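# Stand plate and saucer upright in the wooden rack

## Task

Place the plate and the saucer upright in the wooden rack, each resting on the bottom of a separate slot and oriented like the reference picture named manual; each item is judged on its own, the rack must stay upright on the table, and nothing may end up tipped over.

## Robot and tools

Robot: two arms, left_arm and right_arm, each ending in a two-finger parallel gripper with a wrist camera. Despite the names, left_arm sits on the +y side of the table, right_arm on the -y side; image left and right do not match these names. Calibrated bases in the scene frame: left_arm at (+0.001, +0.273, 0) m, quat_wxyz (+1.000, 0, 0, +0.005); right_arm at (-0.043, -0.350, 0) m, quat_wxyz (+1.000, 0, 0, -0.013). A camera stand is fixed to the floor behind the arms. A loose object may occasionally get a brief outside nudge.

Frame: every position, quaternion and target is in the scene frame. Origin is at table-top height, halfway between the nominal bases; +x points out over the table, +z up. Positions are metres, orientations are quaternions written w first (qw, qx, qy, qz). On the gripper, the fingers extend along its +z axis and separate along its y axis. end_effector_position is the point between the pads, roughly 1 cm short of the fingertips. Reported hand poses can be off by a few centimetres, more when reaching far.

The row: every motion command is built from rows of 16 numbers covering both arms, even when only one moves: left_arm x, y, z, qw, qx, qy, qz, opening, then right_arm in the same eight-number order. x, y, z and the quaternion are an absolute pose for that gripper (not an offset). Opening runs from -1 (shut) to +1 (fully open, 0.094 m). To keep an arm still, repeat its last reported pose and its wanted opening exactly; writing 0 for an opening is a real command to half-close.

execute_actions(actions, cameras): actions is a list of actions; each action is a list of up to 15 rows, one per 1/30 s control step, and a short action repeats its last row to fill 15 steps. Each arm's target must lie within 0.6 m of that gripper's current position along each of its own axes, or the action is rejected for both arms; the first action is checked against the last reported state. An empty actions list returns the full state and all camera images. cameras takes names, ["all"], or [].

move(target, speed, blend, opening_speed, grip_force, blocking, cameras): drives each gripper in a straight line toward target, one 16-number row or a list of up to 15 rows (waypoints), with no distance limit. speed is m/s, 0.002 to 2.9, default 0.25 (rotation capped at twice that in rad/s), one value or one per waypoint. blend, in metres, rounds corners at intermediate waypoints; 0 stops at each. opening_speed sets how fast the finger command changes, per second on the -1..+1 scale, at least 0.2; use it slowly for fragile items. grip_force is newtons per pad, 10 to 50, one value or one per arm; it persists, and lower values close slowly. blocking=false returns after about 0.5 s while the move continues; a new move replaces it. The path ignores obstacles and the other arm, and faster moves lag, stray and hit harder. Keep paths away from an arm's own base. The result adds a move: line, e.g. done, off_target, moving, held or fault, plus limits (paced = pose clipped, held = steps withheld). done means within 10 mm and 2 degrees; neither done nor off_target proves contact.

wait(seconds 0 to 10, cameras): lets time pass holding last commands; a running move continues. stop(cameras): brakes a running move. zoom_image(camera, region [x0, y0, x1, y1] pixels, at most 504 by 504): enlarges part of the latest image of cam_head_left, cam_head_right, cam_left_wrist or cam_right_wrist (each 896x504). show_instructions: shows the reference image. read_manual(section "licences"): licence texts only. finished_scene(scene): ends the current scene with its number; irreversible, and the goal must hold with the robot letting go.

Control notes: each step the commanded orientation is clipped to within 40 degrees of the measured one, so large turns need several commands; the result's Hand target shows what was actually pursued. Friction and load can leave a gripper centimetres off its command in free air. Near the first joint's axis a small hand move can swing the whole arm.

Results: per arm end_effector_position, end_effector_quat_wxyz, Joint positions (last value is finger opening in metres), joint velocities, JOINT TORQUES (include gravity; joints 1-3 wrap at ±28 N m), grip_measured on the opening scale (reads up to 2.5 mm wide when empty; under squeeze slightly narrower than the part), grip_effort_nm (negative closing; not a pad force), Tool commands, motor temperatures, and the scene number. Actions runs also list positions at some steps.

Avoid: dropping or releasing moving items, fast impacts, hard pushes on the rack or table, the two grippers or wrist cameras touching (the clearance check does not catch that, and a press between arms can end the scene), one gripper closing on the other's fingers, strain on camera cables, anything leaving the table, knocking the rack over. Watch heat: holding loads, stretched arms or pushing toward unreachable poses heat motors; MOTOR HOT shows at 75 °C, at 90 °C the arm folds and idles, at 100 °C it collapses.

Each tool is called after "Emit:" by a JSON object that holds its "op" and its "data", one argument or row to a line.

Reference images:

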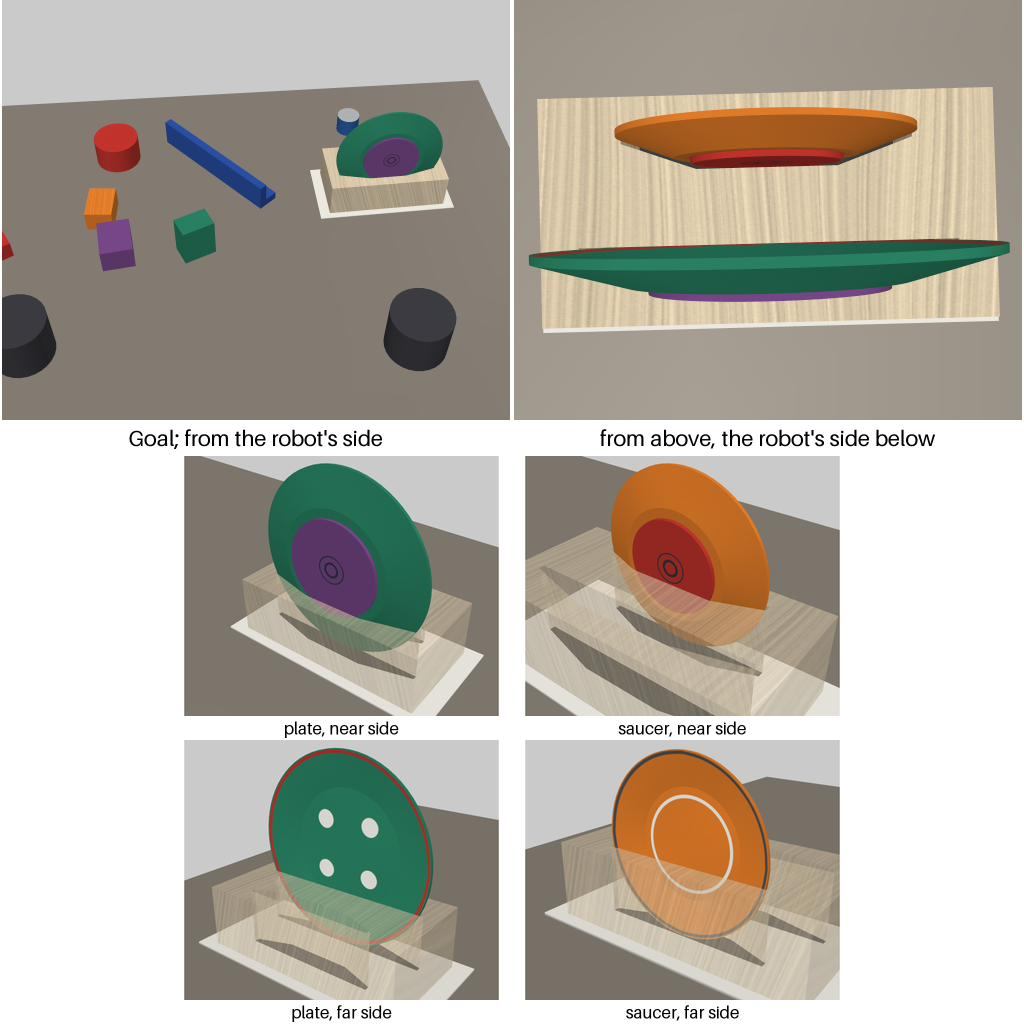

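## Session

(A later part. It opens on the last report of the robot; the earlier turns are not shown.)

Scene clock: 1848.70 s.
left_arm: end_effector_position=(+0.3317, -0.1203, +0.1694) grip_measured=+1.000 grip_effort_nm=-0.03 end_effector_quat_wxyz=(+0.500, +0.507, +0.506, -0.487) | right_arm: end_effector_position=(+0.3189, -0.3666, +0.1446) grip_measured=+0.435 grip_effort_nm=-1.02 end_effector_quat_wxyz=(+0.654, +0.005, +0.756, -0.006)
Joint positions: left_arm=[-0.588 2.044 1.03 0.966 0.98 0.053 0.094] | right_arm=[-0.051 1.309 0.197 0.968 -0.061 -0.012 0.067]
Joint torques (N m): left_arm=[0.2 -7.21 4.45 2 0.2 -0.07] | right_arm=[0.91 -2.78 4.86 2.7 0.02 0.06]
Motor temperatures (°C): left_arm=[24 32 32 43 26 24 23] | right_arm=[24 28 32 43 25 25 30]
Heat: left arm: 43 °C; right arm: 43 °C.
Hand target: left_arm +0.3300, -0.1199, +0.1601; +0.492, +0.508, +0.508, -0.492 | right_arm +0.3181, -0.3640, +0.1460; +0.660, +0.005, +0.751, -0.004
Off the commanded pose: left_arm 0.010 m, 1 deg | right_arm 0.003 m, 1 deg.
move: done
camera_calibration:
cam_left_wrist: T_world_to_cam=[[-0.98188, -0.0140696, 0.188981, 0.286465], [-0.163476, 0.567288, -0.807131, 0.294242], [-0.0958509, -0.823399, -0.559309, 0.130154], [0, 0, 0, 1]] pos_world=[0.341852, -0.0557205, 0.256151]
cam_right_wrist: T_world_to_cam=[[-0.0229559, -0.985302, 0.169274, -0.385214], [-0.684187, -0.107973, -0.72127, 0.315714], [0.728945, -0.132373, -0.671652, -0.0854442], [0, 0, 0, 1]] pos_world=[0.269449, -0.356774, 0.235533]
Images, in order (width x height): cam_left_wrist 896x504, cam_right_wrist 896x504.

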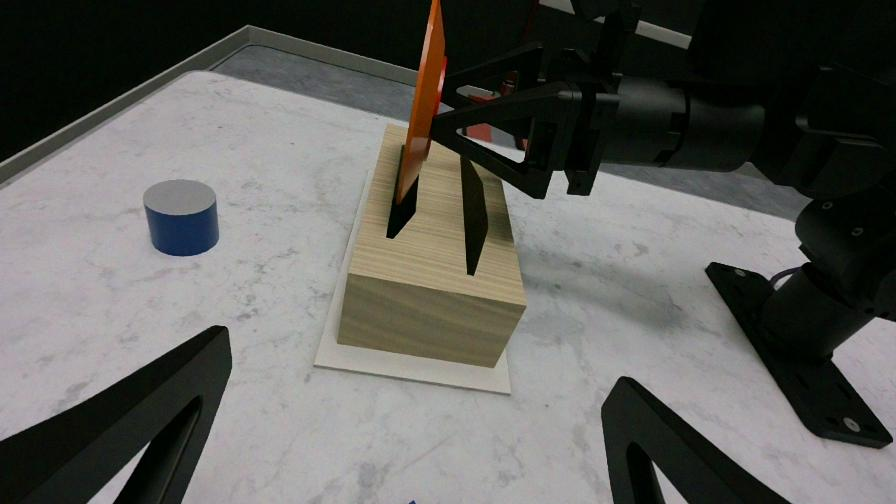

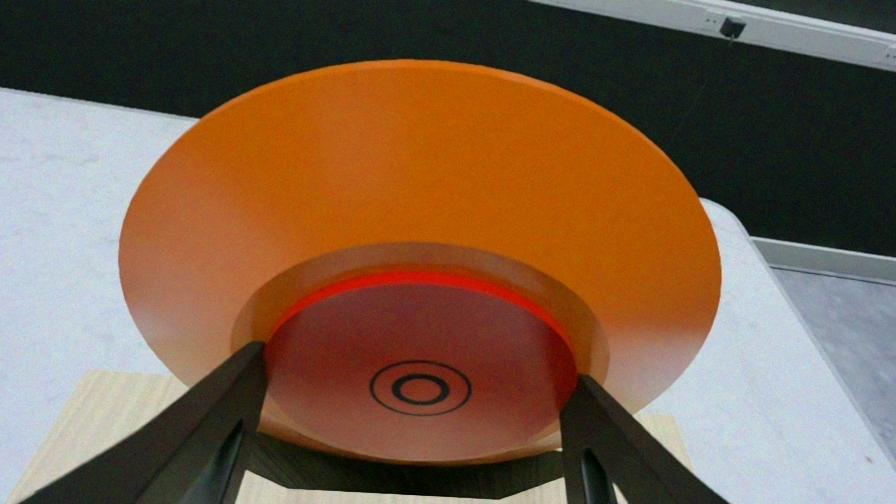

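Emit:
{"op": "move", "data": {
  "target": [0.33, -0.12, 0.16, 0.4924, 0.5075, 0.5075, -0.4924, 1.0, 0.3189, -0.366, 0.130, 0.6607, 0.0046, 0.7507, -0.004, 0.25],
  "speed": 0.05,
  "cameras": ["cam_left_wrist", "cam_right_wrist"]
}}

Emit:
{"op": "zoom_image", "data": {
  "camera": "cam_left_wrist",
  "region": [370, 90, 510, 250]
}}

Emit:
{"op": "zoom_image", "data": {
  "camera": "cam_right_wrist",
  "region": [220, 404, 600, 504]
}}

Scene clock: 1883.90 s.
left_arm: end_effector_position=(+0.3317, -0.1203, +0.1694) grip_measured=+1.000 grip_effort_nm=-0.03 end_effector_quat_wxyz=(+0.500, +0.507, +0.506, -0.487) | right_arm: end_effector_position=(+0.3201, -0.3667, +0.1290) grip_measured=+0.435 grip_effort_nm=-1.02 end_effector_quat_wxyz=(+0.655, +0.005, +0.755, -0.006)
Joint positions: left_arm=[-0.588 2.044 1.03 0.966 0.98 0.053 0.094] | right_arm=[-0.051 1.437 0.169 1.127 -0.061 -0.012 0.067]
Joint torques (N m): left_arm=[0.2 -7.21 4.45 1.99 0.2 -0.07] | right_arm=[-0.09 -3.22 4.27 2.69 -0.08 0.04]
Heat: left arm: 43 °C; right arm: 43 °C.
Hand target: left_arm +0.3300, -0.1199, +0.1601; +0.492, +0.508, +0.508, -0.492 | right_arm +0.3189, -0.3660, +0.1301; +0.660, +0.005, +0.751, -0.004
Off the commanded pose: left_arm 0.010 m, 1 deg | right_arm 0.002 m, 1 deg.
move: done
camera_calibration:
cam_left_wrist: T_world_to_cam=[[-0.98188, -0.0140696, 0.188981, 0.286465], [-0.163476, 0.567288, -0.807131, 0.294242], [-0.0958509, -0.823399, -0.559309, 0.130154], [0, 0, 0, 1]] pos_world=[0.341852, -0.0557205, 0.256151]
cam_right_wrist: T_world_to_cam=[[-0.0233527, -0.985267, 0.169422, -0.382528], [-0.682241, -0.108167, -0.723082, 0.304795], [0.730754, -0.132472, -0.669663, -0.0977547], [0, 0, 0, 1]] pos_world=[0.270445, -0.356874, 0.219738]
Images, in order (width x height): cam_left_wrist 896x504, cam_right_wrist 896x504.

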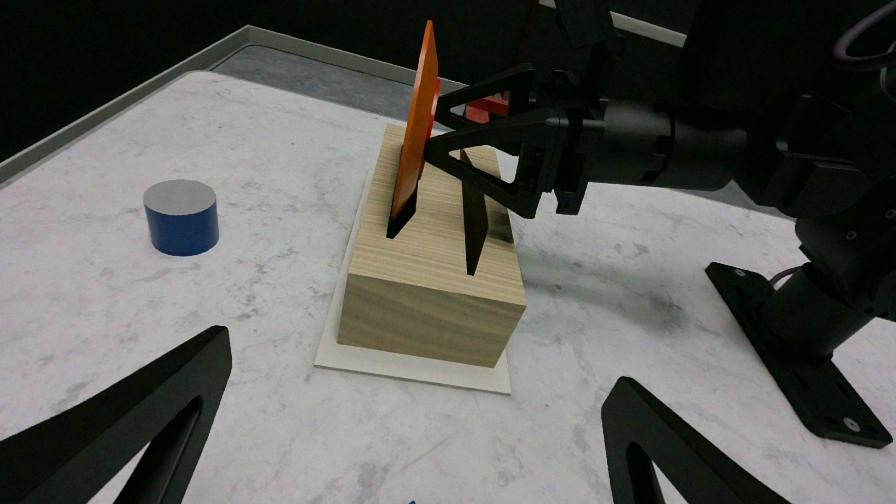

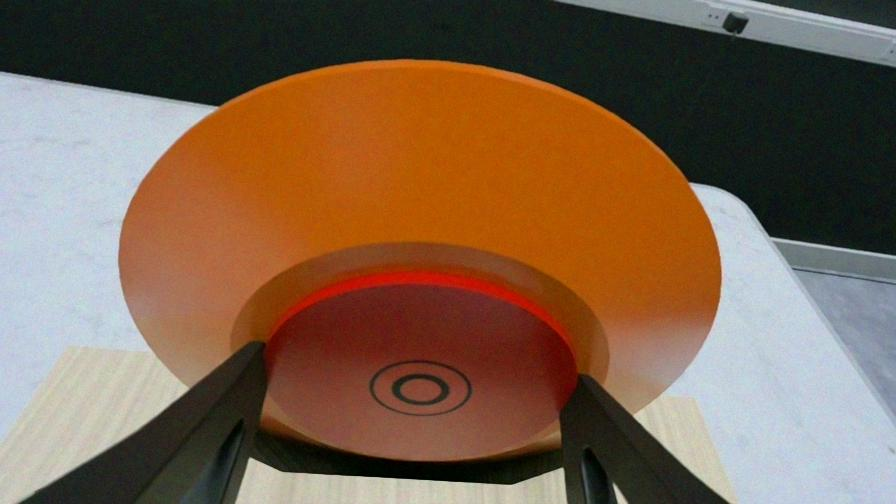

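Scaled by 3.150 from the camera's 896x504 image, which has a finer 1280x720 frame.

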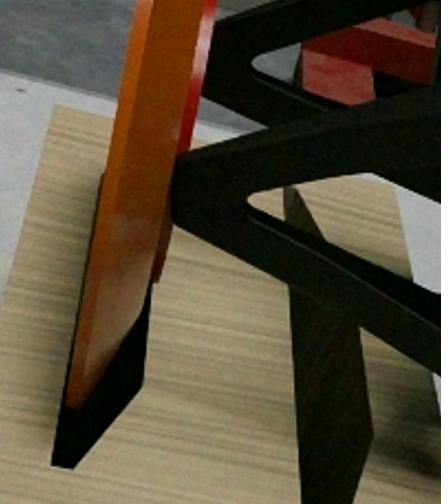

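Scaled by 1.326 from the camera's 896x504 image, which has a finer 1280x720 frame.

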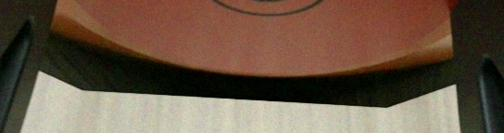

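Emit:
{"op": "move", "data": {
  "target": [0.33, -0.12, 0.16, 0.4924, 0.5075, 0.5075, -0.4924, 1.0, 0.3187, -0.3685, 0.116, 0.6607, 0.0046, 0.7507, -0.004, 0.25],
  "speed": 0.05,
  "cameras": ["cam_left_wrist", "cam_right_wrist"]
}}

Emit:
{"op": "zoom_image", "data": {
  "camera": "cam_left_wrist",
  "region": [370, 90, 510, 250]
}}

Emit:
{"op": "zoom_image", "data": {
  "camera": "cam_right_wrist",
  "region": [220, 404, 600, 504]
}}

Scene clock: 1909.53 s.
left_arm: end_effector_position=(+0.3317, -0.1203, +0.1694) grip_measured=+1.000 grip_effort_nm=-0.03 end_effector_quat_wxyz=(+0.500, +0.507, +0.506, -0.487) | right_arm: end_effector_position=(+0.3204, -0.3674, +0.1128) grip_measured=+0.435 grip_effort_nm=-1.02 end_effector_quat_wxyz=(+0.652, +0.005, +0.759, -0.006)
Joint positions: left_arm=[-0.588 2.044 1.03 0.966 0.98 0.053 0.094] | right_arm=[-0.055 1.559 0.151 1.256 -0.065 -0.012 0.067]
Joint torques (N m): left_arm=[0.21 -7.23 4.45 1.99 0.2 -0.08] | right_arm=[-1.07 -3.6 3.34 2.82 -0.18 0.01]
Heat: left arm: 43 °C; right arm: 44 °C.
Hand target: left_arm +0.3300, -0.1199, +0.1601; +0.492, +0.508, +0.508, -0.492 | right_arm +0.3186, -0.3684, +0.1161; +0.660, +0.005, +0.751, -0.004
Off the commanded pose: left_arm 0.010 m, 1 deg | right_arm 0.004 m, 1 deg.
move: done
camera_calibration:
cam_left_wrist: T_world_to_cam=[[-0.98188, -0.0140696, 0.188981, 0.286465], [-0.163476, 0.567288, -0.807131, 0.294242], [-0.0958509, -0.823399, -0.559309, 0.130154], [0, 0, 0, 1]] pos_world=[0.341852, -0.0557205, 0.256151]
cam_right_wrist: T_world_to_cam=[[-0.0217755, -0.985495, 0.168302, -0.381007], [-0.689606, -0.107079, -0.716225, 0.295151], [0.723857, -0.131658, -0.677271, -0.105569], [0, 0, 0, 1]] pos_world=[0.271658, -0.357776, 0.20402]
Images, in order (width x height): cam_left_wrist 896x504, cam_right_wrist 896x504.

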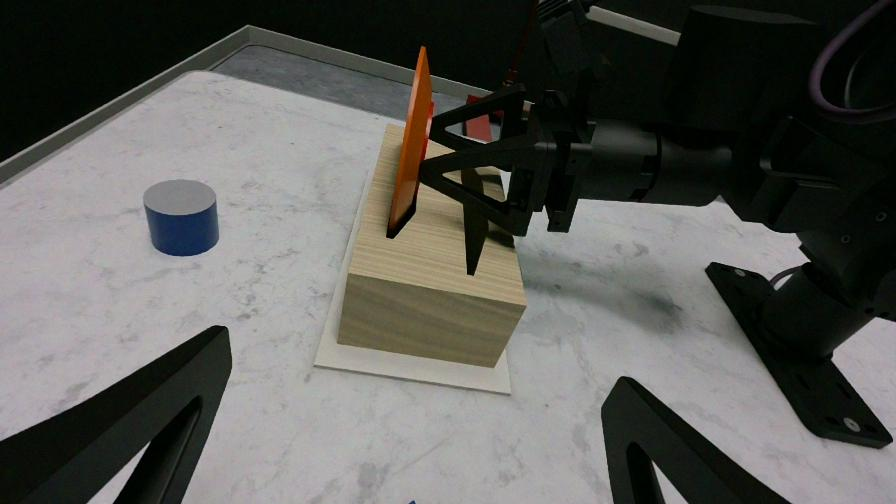

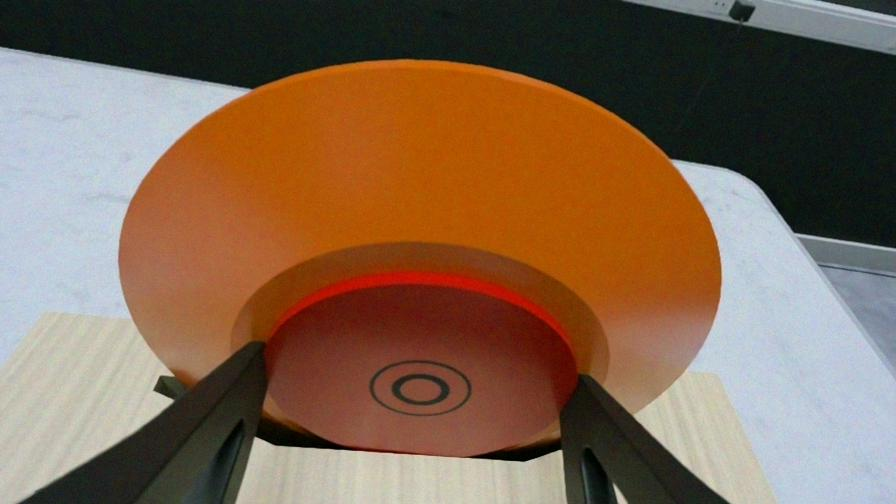

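Scaled by 3.150 from the camera's 896x504 image, which has a finer 1280x720 frame.

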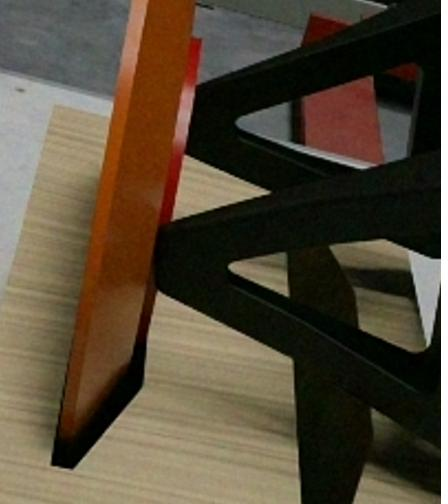

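Scaled by 1.326 from the camera's 896x504 image, which has a finer 1280x720 frame.

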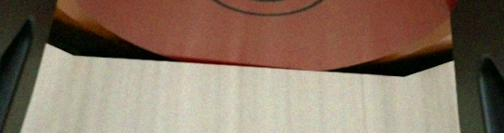

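Emit:
{"op": "move", "data": {
  "target": [0.33, -0.12, 0.16, 0.4924, 0.5075, 0.5075, -0.4924, 1.0, 0.3187, -0.3685, 0.108, 0.6607, 0.0046, 0.7507, -0.004, 0.25],
  "speed": 0.04,
  "cameras": ["cam_left_wrist", "cam_right_wrist"]
}}

Emit:
{"op": "zoom_image", "data": {
  "camera": "cam_left_wrist",
  "region": [370, 90, 510, 250]
}}

Emit:
{"op": "zoom_image", "data": {
  "camera": "cam_right_wrist",
  "region": [220, 404, 600, 504]
}}

Scene clock: 1928.10 s.
left_arm: end_effector_position=(+0.3317, -0.1203, +0.1694) grip_measured=+1.000 grip_effort_nm=-0.03 end_effector_quat_wxyz=(+0.500, +0.507, +0.506, -0.487) | right_arm: end_effector_position=(+0.3202, -0.3673, +0.1030) grip_measured=+0.435 grip_effort_nm=-1.02 end_effector_quat_wxyz=(+0.649, +0.005, +0.761, -0.005)
Joint positions: left_arm=[-0.588 2.044 1.03 0.966 0.98 0.053 0.094] | right_arm=[-0.055 1.635 0.143 1.334 -0.066 -0.012 0.067]
Joint torques (N m): left_arm=[0.2 -7.23 4.45 2 0.2 -0.08] | right_arm=[-1.03 -3.84 2.93 2.95 -0.17 0.01]
Heat: left arm: 43 °C; right arm: 44 °C.
Hand target: left_arm +0.3300, -0.1199, +0.1601; +0.492, +0.508, +0.508, -0.492 | right_arm +0.3187, -0.3685, +0.1080; +0.660, +0.005, +0.751, -0.004
Off the commanded pose: left_arm 0.010 m, 1 deg | right_arm 0.005 m, 2 deg.
move: done
camera_calibration:
cam_left_wrist: T_world_to_cam=[[-0.98188, -0.0140696, 0.188981, 0.286465], [-0.163476, 0.567288, -0.807131, 0.294242], [-0.0958509, -0.823399, -0.559309, 0.130154], [0, 0, 0, 1]] pos_world=[0.341852, -0.0557205, 0.256151]
cam_right_wrist: T_world_to_cam=[[-0.0198311, -0.985614, 0.167842, -0.379797], [-0.694416, -0.107198, -0.711545, 0.289057], [0.719301, -0.130663, -0.6823, -0.109652], [0, 0, 0, 1]] pos_world=[0.272066, -0.357675, 0.194608]
Images, in order (width x height): cam_left_wrist 896x504, cam_right_wrist 896x504.

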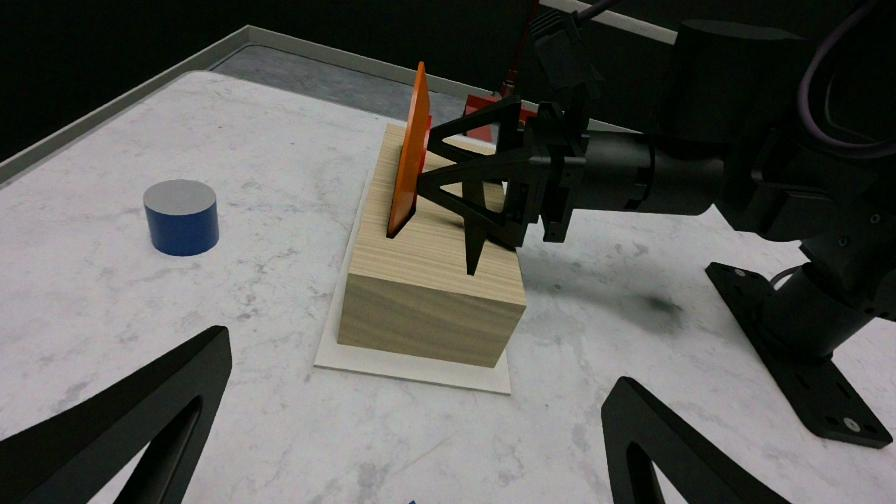

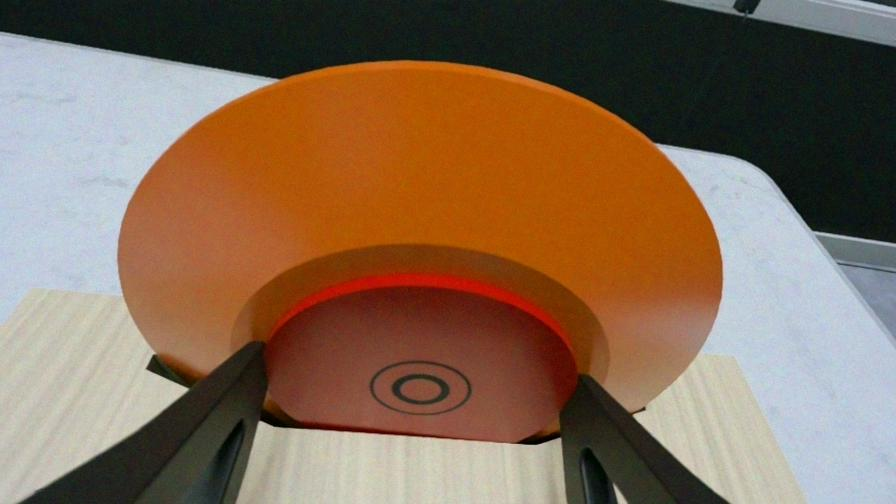

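Scaled by 3.150 from the camera's 896x504 image, which has a finer 1280x720 frame.

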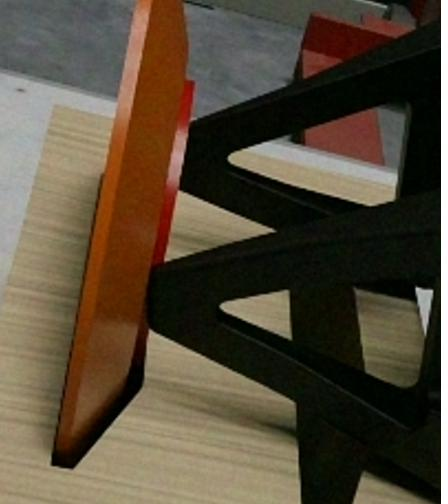

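Scaled by 1.326 from the camera's 896x504 image, which has a finer 1280x720 frame.

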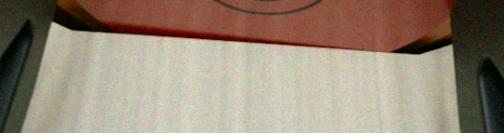

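Emit:
{"op": "move", "data": {
  "target": [0.33, -0.12, 0.16, 0.4924, 0.5075, 0.5075, -0.4924, 1.0, 0.3187, -0.3685, 0.105, 0.6607, 0.0046, 0.7507, -0.004, 0.25],
  "speed": 0.03,
  "cameras": ["cam_left_wrist", "cam_right_wrist"]
}}

Emit:
{"op": "zoom_image", "data": {
  "camera": "cam_left_wrist",
  "region": [370, 90, 510, 250]
}}

Scene clock: 1949.13 s.
left_arm: end_effector_position=(+0.3317, -0.1203, +0.1694) grip_measured=+1.000 grip_effort_nm=-0.03 end_effector_quat_wxyz=(+0.500, +0.507, +0.506, -0.487) | right_arm: end_effector_position=(+0.3208, -0.3673, +0.0999) grip_measured=+0.435 grip_effort_nm=-1.02 end_effector_quat_wxyz=(+0.649, +0.005, +0.761, -0.005)
Joint positions: left_arm=[-0.588 2.044 1.03 0.966 0.98 0.053 0.094] | right_arm=[-0.055 1.664 0.143 1.362 -0.066 -0.012 0.067]
Joint torques (N m): left_arm=[0.2 -7.24 4.45 1.99 0.2 -0.07] | right_arm=[-1.03 -3.81 2.59 3.01 -0.16 0.01]
Heat: left arm: 42 °C; right arm: 47 °C.
Hand target: left_arm +0.3300, -0.1199, +0.1601; +0.492, +0.508, +0.508, -0.492 | right_arm +0.3187, -0.3684, +0.1052; +0.660, +0.005, +0.751, -0.004
Off the commanded pose: left_arm 0.010 m, 1 deg | right_arm 0.006 m, 2 deg.
move: done
camera_calibration:
cam_left_wrist: T_world_to_cam=[[-0.98188, -0.0140696, 0.188981, 0.286465], [-0.163476, 0.567288, -0.807131, 0.294242], [-0.0958509, -0.823399, -0.559309, 0.130154], [0, 0, 0, 1]] pos_world=[0.341852, -0.0557205, 0.256151]
cam_right_wrist: T_world_to_cam=[[-0.0192969, -0.985655, 0.167664, -0.379405], [-0.695146, -0.107303, -0.710815, 0.28743], [0.71861, -0.130267, -0.683104, -0.11172], [0, 0, 0, 1]] pos_world=[0.272768, -0.357674, 0.191606]
Images, in order (width x height): cam_left_wrist 896x504, cam_right_wrist 896x504.

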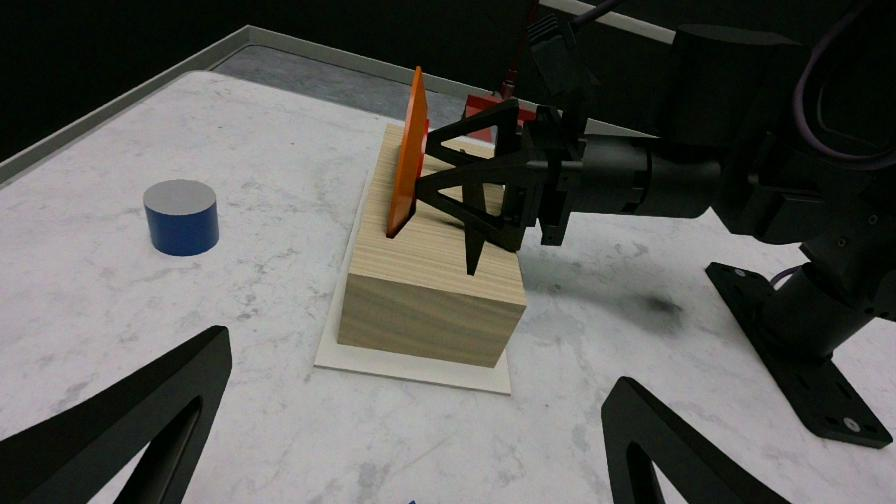

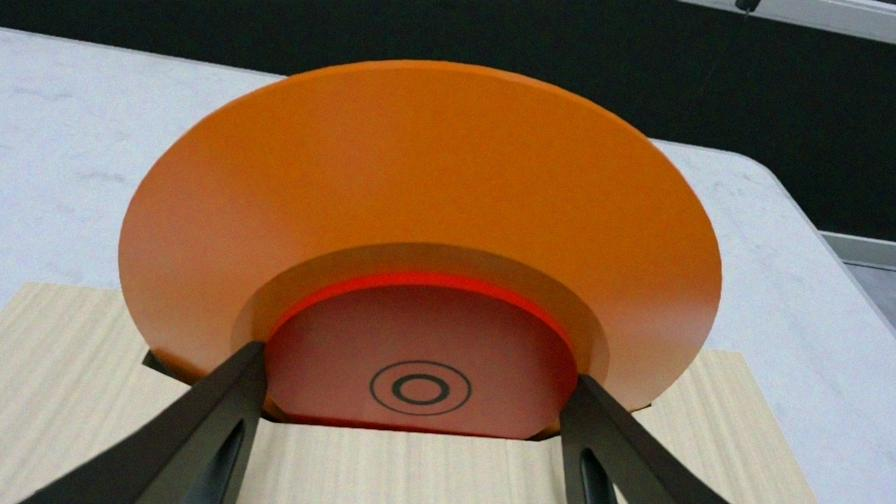

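Scaled by 3.150 from the camera's 896x504 image, which has a finer 1280x720 frame.

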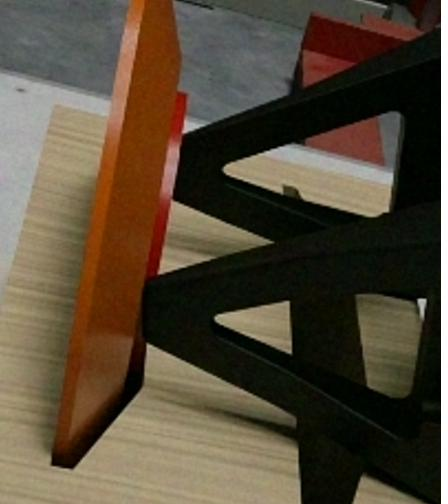

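Emit:
{"op": "move", "data": {
  "target": [0.33, -0.12, 0.16, 0.4924, 0.5075, 0.5075, -0.4924, 1.0, 0.3187, -0.3685, 0.101, 0.6607, 0.0046, 0.7507, -0.004, 0.25],
  "speed": 0.03,
  "cameras": ["cam_left_wrist", "cam_right_wrist"]
}}

Emit:
{"op": "zoom_image", "data": {
  "camera": "cam_left_wrist",
  "region": [370, 90, 510, 250]
}}

Scene clock: 1959.60 s.
left_arm: end_effector_position=(+0.3317, -0.1203, +0.1694) grip_measured=+1.000 grip_effort_nm=-0.03 end_effector_quat_wxyz=(+0.500, +0.507, +0.506, -0.487) | right_arm: end_effector_position=(+0.3208, -0.3668, +0.1006) grip_measured=+0.435 grip_effort_nm=-1.02 end_effector_quat_wxyz=(+0.656, +0.004, +0.755, -0.005)
Joint positions: left_arm=[-0.588 2.044 1.03 0.966 0.98 0.053 0.094] | right_arm=[-0.055 1.701 0.137 1.423 -0.068 -0.011 0.067]
Joint torques (N m): left_arm=[0.2 -7.23 4.45 1.99 0.2 -0.07] | right_arm=[-1.06 -3.54 2.59 2.83 -0.14 0.01]
Heat: left arm: 42 °C; right arm: 47 °C.
Hand target: left_arm +0.3300, -0.1199, +0.1601; +0.492, +0.508, +0.508, -0.492 | right_arm +0.3186, -0.3684, +0.1011; +0.660, +0.005, +0.751, -0.004
Off the commanded pose: left_arm 0.010 m, 1 deg | right_arm 0.003 m, 1 deg.
move: done
camera_calibration:
cam_left_wrist: T_world_to_cam=[[-0.98188, -0.0140696, 0.188981, 0.286465], [-0.163476, 0.567288, -0.807131, 0.294242], [-0.0958509, -0.823399, -0.559309, 0.130154], [0, 0, 0, 1]] pos_world=[0.341852, -0.0557205, 0.256151]
cam_right_wrist: T_world_to_cam=[[-0.0202764, -0.985621, 0.167748, -0.378832], [-0.681518, -0.109136, -0.723617, 0.284176], [0.73152, -0.128996, -0.669506, -0.116272], [0, 0, 0, 1]] pos_world=[0.271045, -0.35737, 0.191338]
Images, in order (width x height): cam_left_wrist 896x504, cam_right_wrist 896x504.

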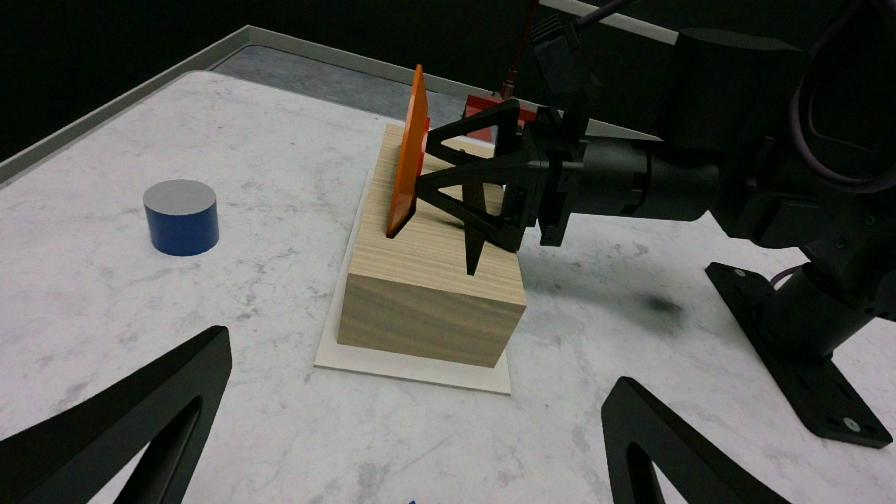

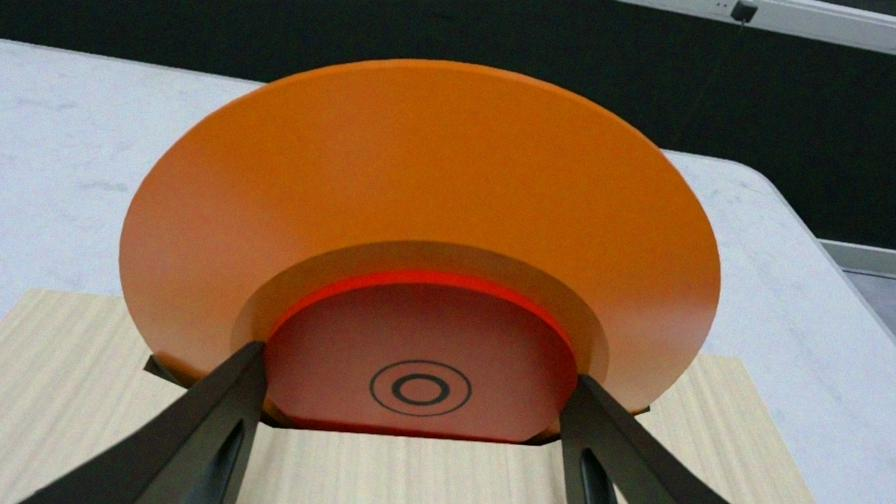

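Scaled by 3.150 from the camera's 896x504 image, which has a finer 1280x720 frame.

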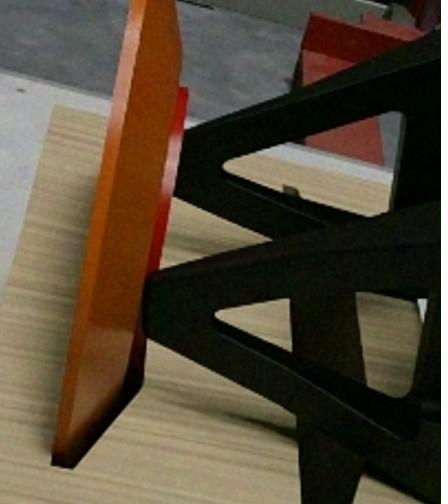

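Emit:
{"op": "move", "data": {
  "target": [0.33, -0.12, 0.16, 0.4924, 0.5075, 0.5075, -0.4924, 1.0, 0.3187, -0.3675, 0.0975, 0.6607, 0.0046, 0.7507, -0.004, 0.25],
  "speed": 0.03,
  "cameras": ["cam_right_wrist"]
}}

Scene clock: 1967.30 s.
left_arm: end_effector_position=(+0.3317, -0.1203, +0.1694) grip_measured=+1.000 grip_effort_nm=-0.03 end_effector_quat_wxyz=(+0.500, +0.507, +0.506, -0.487) | right_arm: end_effector_position=(+0.3212, -0.3665, +0.1011) grip_measured=+0.435 grip_effort_nm=-1.02 end_effector_quat_wxyz=(+0.661, +0.005, +0.751, -0.003)
Joint positions: left_arm=[-0.588 2.044 1.03 0.966 0.98 0.053 0.094] | right_arm=[-0.055 1.73 0.135 1.467 -0.071 -0.006 0.067]
Joint torques (N m): left_arm=[0.18 -7.23 4.45 2 0.2 -0.07] | right_arm=[-0.53 -3.06 2.44 2.76 -0.06 -0.04]
Heat: left arm: 42 °C; right arm: 47 °C.
Hand target: left_arm +0.3300, -0.1199, +0.1601; +0.492, +0.508, +0.508, -0.492 | right_arm +0.3187, -0.3674, +0.0977; +0.660, +0.005, +0.751, -0.004
Off the commanded pose: left_arm 0.010 m, 1 deg | right_arm 0.004 m, 0 deg.
move: done
camera_calibration:
cam_right_wrist: T_world_to_cam=[[-0.0209161, -0.986341, 0.163383, -0.378071], [-0.671638, -0.107189, -0.733084, 0.283327], [0.740584, -0.125067, -0.660222, -0.118614], [0, 0, 0, 1]] pos_world=[0.270229, -0.357373, 0.191161]
Images, in order (width x height): cam_right_wrist 896x504.

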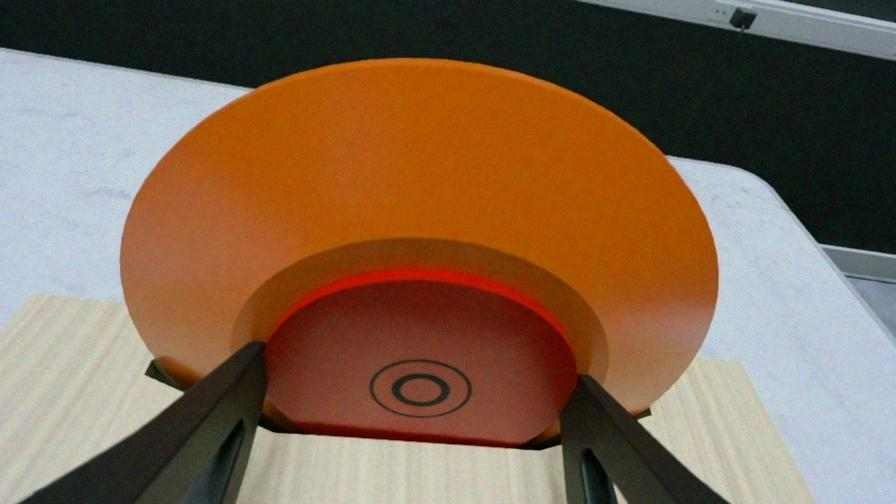

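Emit:
{"op": "move", "data": {
  "target": [
    [0.33, -0.12, 0.16, 0.4924, 0.5075, 0.5075, -0.4924, 1.0, 0.3187, -0.3675, 0.101, 0.6607, 0.0046, 0.7507, -0.004, 0.25],
    [0.33, -0.12, 0.16, 0.4924, 0.5075, 0.5075, -0.4924, 1.0, 0.3185, -0.3675, 0.101, 0.6607, 0.0046, 0.7507, -0.004, 0.66],
    [0.33, -0.12, 0.16, 0.4924, 0.5075, 0.5075, -0.4924, 1.0, 0.295, -0.3675, 0.104, 0.6607, 0.0046, 0.7507, -0.004, 0.66]
  ],
  "speed": 0.05,
  "opening_speed": 0.4,
  "cameras": ["cam_right_wrist", "cam_left_wrist"]
}}

Scene clock: 1989.17 s.
left_arm: end_effector_position=(+0.3317, -0.1203, +0.1694) grip_measured=+1.000 grip_effort_nm=-0.03 end_effector_quat_wxyz=(+0.500, +0.507, +0.506, -0.487) | right_arm: end_effector_position=(+0.2970, -0.3671, +0.0980) grip_measured=+0.659 grip_effort_nm=0.08 end_effector_quat_wxyz=(+0.653, +0.008, +0.757, -0.005)
Joint positions: left_arm=[-0.588 2.044 1.03 0.966 0.98 0.053 0.094] | right_arm=[-0.064 1.648 0.045 1.454 -0.072 -0.008 0.078]
Joint torques (N m): left_arm=[0.21 -7.23 4.45 2 0.2 -0.07] | right_arm=[-0.98 -5.78 2.54 2.5 -0.14 -0.03]
Heat: left arm: 42 °C; right arm: 47 °C.
Hand target: left_arm +0.3300, -0.1199, +0.1601; +0.492, +0.508, +0.508, -0.492 | right_arm +0.2951, -0.3675, +0.1039; +0.661, +0.005, +0.751, -0.004
Off the commanded pose: left_arm 0.010 m, 1 deg | right_arm 0.006 m, 1 deg.
move: done
camera_calibration:
cam_left_wrist: T_world_to_cam=[[-0.98188, -0.0140696, 0.188981, 0.286465], [-0.163476, 0.567288, -0.807131, 0.294242], [-0.0958509, -0.823399, -0.559309, 0.130154], [0, 0, 0, 1]] pos_world=[0.341852, -0.0557205, 0.256151]
cam_right_wrist: T_world_to_cam=[[-0.0239867, -0.986219, 0.163695, -0.377766], [-0.687517, -0.1026, -0.718884, 0.269732], [0.725772, -0.129787, -0.675581, -0.0986118], [0, 0, 0, 1]] pos_world=[0.247954, -0.357684, 0.189124]
Images, in order (width x height): cam_left_wrist 896x504, cam_right_wrist 896x504.

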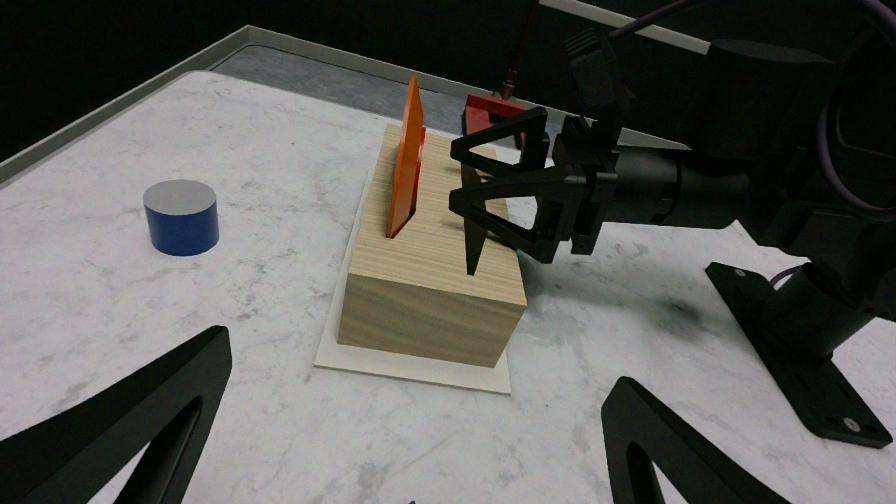

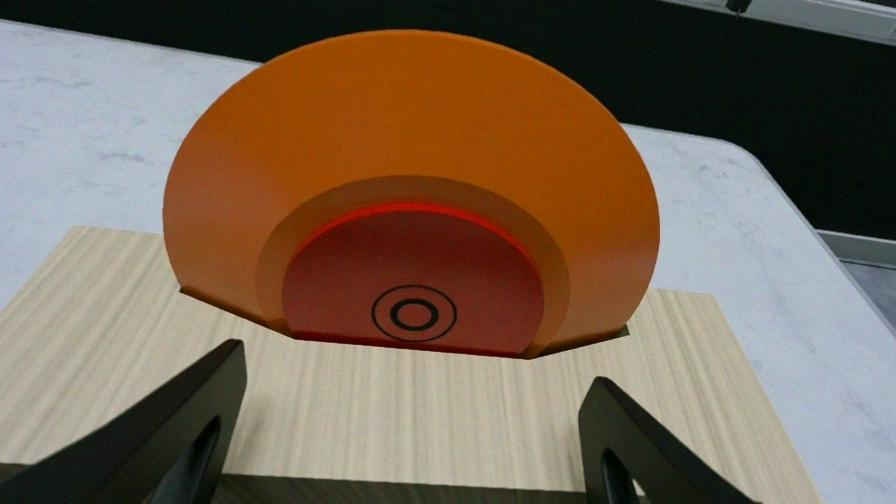

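Emit:
{"op": "move", "data": {
  "target": [
    [0.32, -0.08, 0.22, 0.44, 0.44, 0.7, -0.34, 1.0, 0.25, -0.37, 0.16, 0.6505, 0.0, 0.7595, 0.0, 0.66],
    [0.22, 0.09, 0.22, 0.3553, 0.3017, 0.8762, -0.1224, 1.0, 0.2, -0.40, 0.25, 0.6505, -0.0529, 0.7563, 0.0455, 0.66]
  ],
  "speed": 0.4,
  "blend": [0.04, 0],
  "cameras": ["all"]
}}

Scene clock: 2021.67 s.
left_arm: end_effector_position=(+0.2182, +0.0913, +0.2061) grip_measured=+1.000 grip_effort_nm=-0.04 end_effector_quat_wxyz=(+0.340, +0.307, +0.881, -0.119) | right_arm: end_effector_position=(+0.2015, -0.4007, +0.2427) grip_measured=+0.659 grip_effort_nm=0.08 end_effector_quat_wxyz=(+0.649, -0.047, +0.758, +0.047)
Joint positions: left_arm=[-0.729 0.96 0.947 -0.821 -0.031 -0.035 0.094] | right_arm=[-0.815 0.476 0.433 -0.226 -0.96 -0.211 0.078]
Joint torques (N m): left_arm=[-0.62 -1.55 8.72 1.6 -0.12 -0.11] | right_arm=[-1.09 1.88 9.46 1.68 -0.31 -0.15]
Heat: left arm: 42 °C; right arm: 44 °C.
Hand target: left_arm +0.2198, +0.0901, +0.2198; +0.355, +0.302, +0.876, -0.123 | right_arm +0.2001, -0.3999, +0.2499; +0.651, -0.053, +0.756, +0.046
Off the commanded pose: left_arm 0.014 m, 2 deg | right_arm 0.008 m, 1 deg.
move: off_target (left_arm)
camera_calibration:
cam_left_wrist: T_world_to_cam=[[-0.494411, -0.858011, 0.139197, 0.152051], [-0.867282, 0.476225, -0.145023, 0.210792], [0.0581424, -0.192424, -0.979588, 0.309469], [0, 0, 0, 1]] pos_world=[0.239999, 0.0896263, 0.312556]
cam_right_wrist: T_world_to_cam=[[0.125395, -0.979844, 0.155507, -0.462513], [-0.668551, -0.199266, -0.716473, 0.261504], [0.733018, -0.014122, -0.680062, 0.110034], [0, 0, 0, 1]] pos_world=[0.152169, -0.399528, 0.334115]

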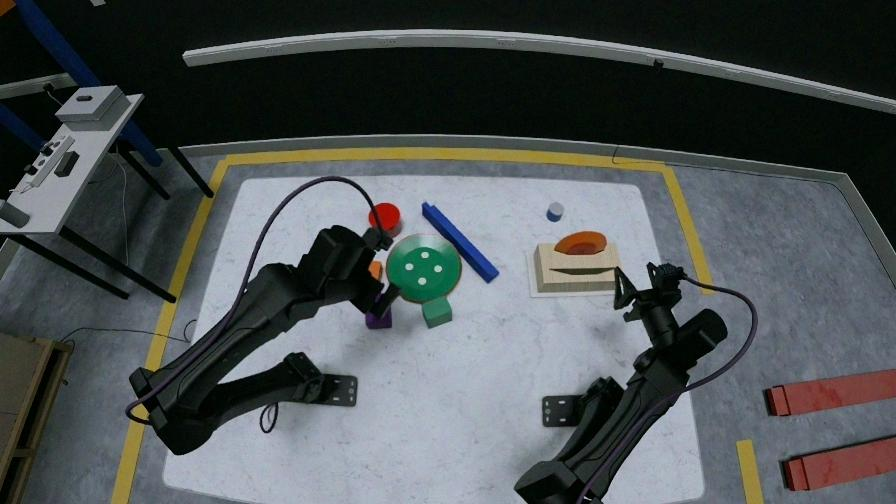

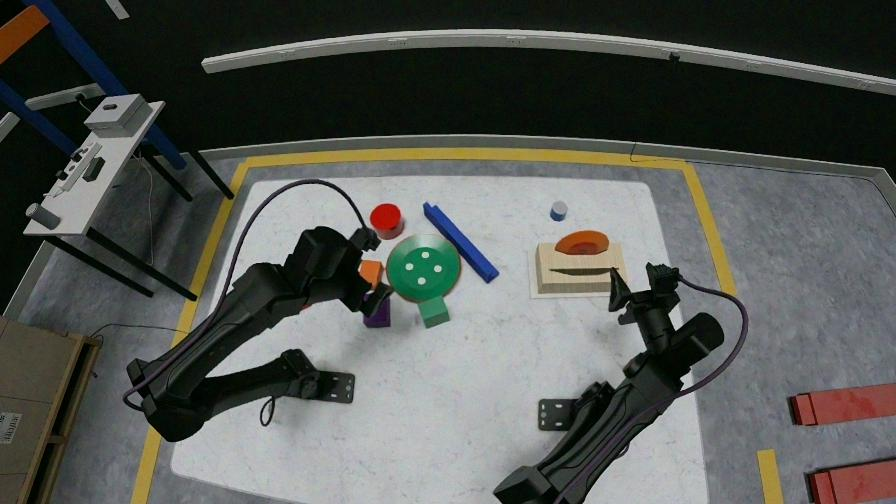

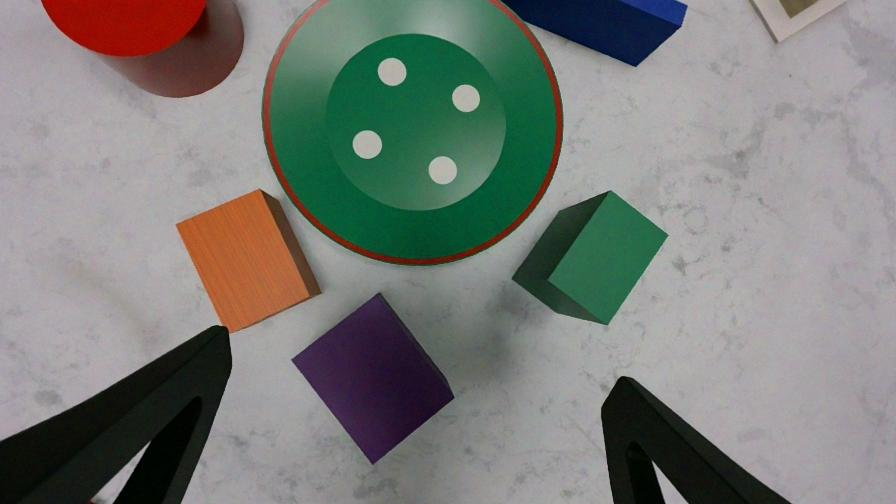

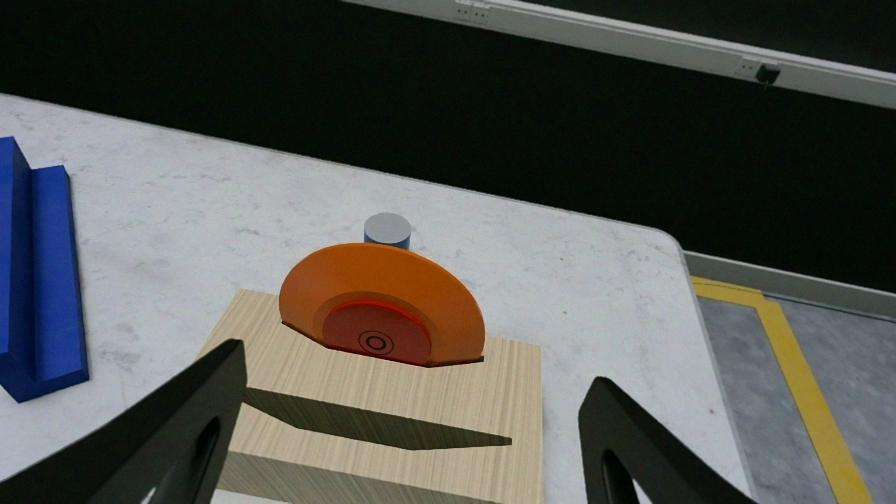

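Emit:
{"op": "move", "data": {
  "target": [0.216, 0.110, 0.135, 0.0, -0.061, 0.998, 0.0, 1.0, 0.2, -0.40, 0.25, 0.6505, -0.0529, 0.7563, 0.0455, 0.66],
  "speed": 0.3,
  "cameras": ["cam_left_wrist", "cam_head_left"]
}}

Scene clock: 2087.50 s.
left_arm: end_effector_position=(+0.2139, +0.1108, +0.1314) grip_measured=+1.000 grip_effort_nm=-0.04 end_effector_quat_wxyz=(+0.003, -0.052, +0.999, +0.001) | right_arm: end_effector_position=(+0.2015, -0.4007, +0.2425) grip_measured=+0.659 grip_effort_nm=0.08 end_effector_quat_wxyz=(+0.649, -0.047, +0.758, +0.047)
Joint positions: left_arm=[-0.668 1.548 1.306 -1.324 -0.005 -0.762 0.094] | right_arm=[-0.815 0.476 0.433 -0.227 -0.96 -0.212 0.078]
Joint torques (N m): left_arm=[0.58 -4.07 7.5 0.31 0.08 -0.12] | right_arm=[-1.06 1.89 9.47 1.7 -0.3 -0.12]
Motor temperatures (°C): left_arm=[24 30 33 39 26 25 23] | right_arm=[24 27 32 38 25 25 29]
Heat: left arm: 39 °C; right arm: 38 °C.
Hand target: left_arm +0.2160, +0.1100, +0.1349; +0.000, -0.061, +0.998, +0.000 | right_arm +0.2001, -0.3999, +0.2499; +0.651, -0.053, +0.756, +0.045
Off the commanded pose: left_arm 0.004 m, 1 deg | right_arm 0.008 m, 1 deg.
move: done
camera_calibration:
cam_left_wrist: T_world_to_cam=[[0.302652, -0.953093, 0.0039565, 0.0348599], [-0.801531, -0.252273, 0.542132, 0.163202], [-0.515704, -0.167248, -0.840284, 0.341997], [0, 0, 0, 1]] pos_world=[0.296631, 0.131595, 0.19876]
Images, in order (width x height): cam_head_left 896x504, cam_left_wrist 896x504.

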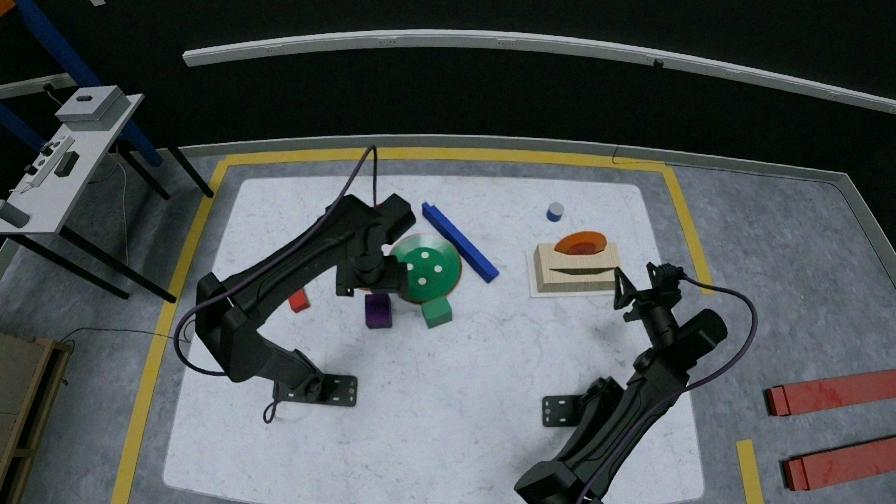

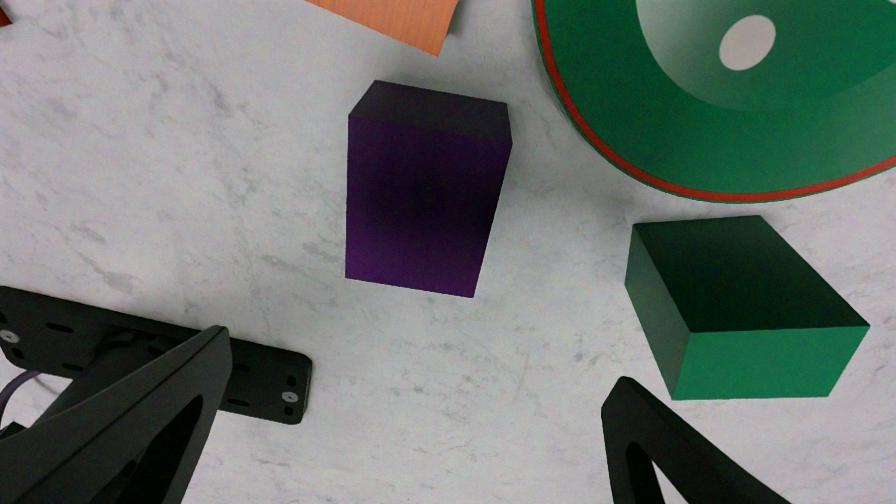

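Emit:
{"op": "move", "data": {
  "target": [
    [0.2265, 0.1175, 0.10, 0.0, -0.061, 0.998, 0.0, 1.0, 0.2, -0.40, 0.25, 0.6505, -0.0529, 0.7563, 0.0455, 0.66],
    [0.2265, 0.1175, 0.036, 0.0, -0.061, 0.998, 0.0, 1.0, 0.2, -0.40, 0.25, 0.6505, -0.0529, 0.7563, 0.0455, 0.66]
  ],
  "speed": 0.2,
  "blend": [0.01, 0],
  "cameras": ["cam_left_wrist"]
}}

Scene clock: 2127.90 s.
left_arm: end_effector_position=(+0.2267, +0.1165, +0.0395) grip_measured=+1.000 grip_effort_nm=-0.04 end_effector_quat_wxyz=(+0.005, -0.063, +0.998, -0.002) | right_arm: end_effector_position=(+0.2015, -0.4007, +0.2425) grip_measured=+0.659 grip_effort_nm=0.08 end_effector_quat_wxyz=(+0.649, -0.047, +0.758, +0.047)
Joint positions: left_arm=[-0.622 1.635 1.021 -0.947 -0.003 -0.738 0.094] | right_arm=[-0.815 0.476 0.433 -0.227 -0.96 -0.212 0.078]
Joint torques (N m): left_arm=[0.47 -4.49 4.74 0.55 0.05 0.08] | right_arm=[-1.09 1.88 9.47 1.7 -0.31 -0.13]
Heat: left arm: 35 °C; right arm: 37 °C.
Hand target: left_arm +0.2264, +0.1175, +0.0360; +0.000, -0.061, +0.998, +0.000 | right_arm +0.2001, -0.3999, +0.2499; +0.651, -0.053, +0.756, +0.045
Off the commanded pose: left_arm 0.004 m, 1 deg | right_arm 0.008 m, 1 deg.
move: done
camera_calibration:
cam_left_wrist: T_world_to_cam=[[0.323676, -0.946117, 0.00987628, 0.0309785], [-0.797859, -0.267315, 0.540337, 0.225724], [-0.508581, -0.182774, -0.841391, 0.272569], [0, 0, 0, 1]] pos_world=[0.308692, 0.139467, 0.107064]
Images, in order (width x height): cam_left_wrist 896x504.

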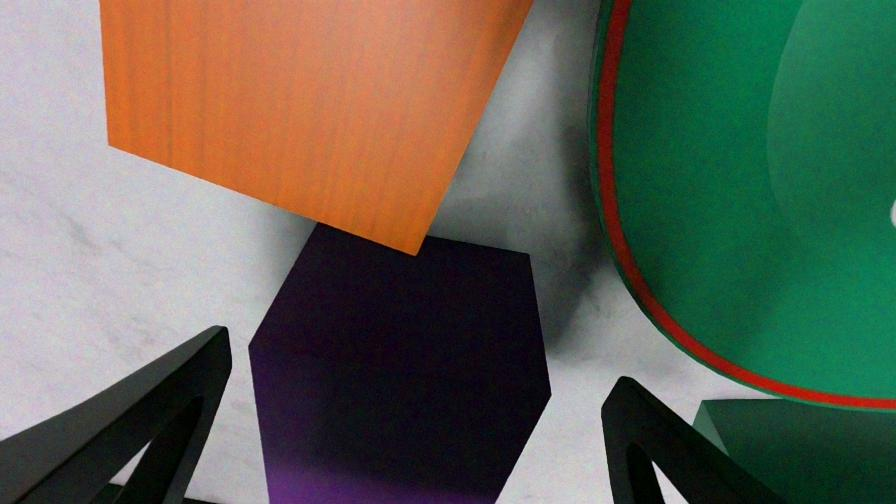

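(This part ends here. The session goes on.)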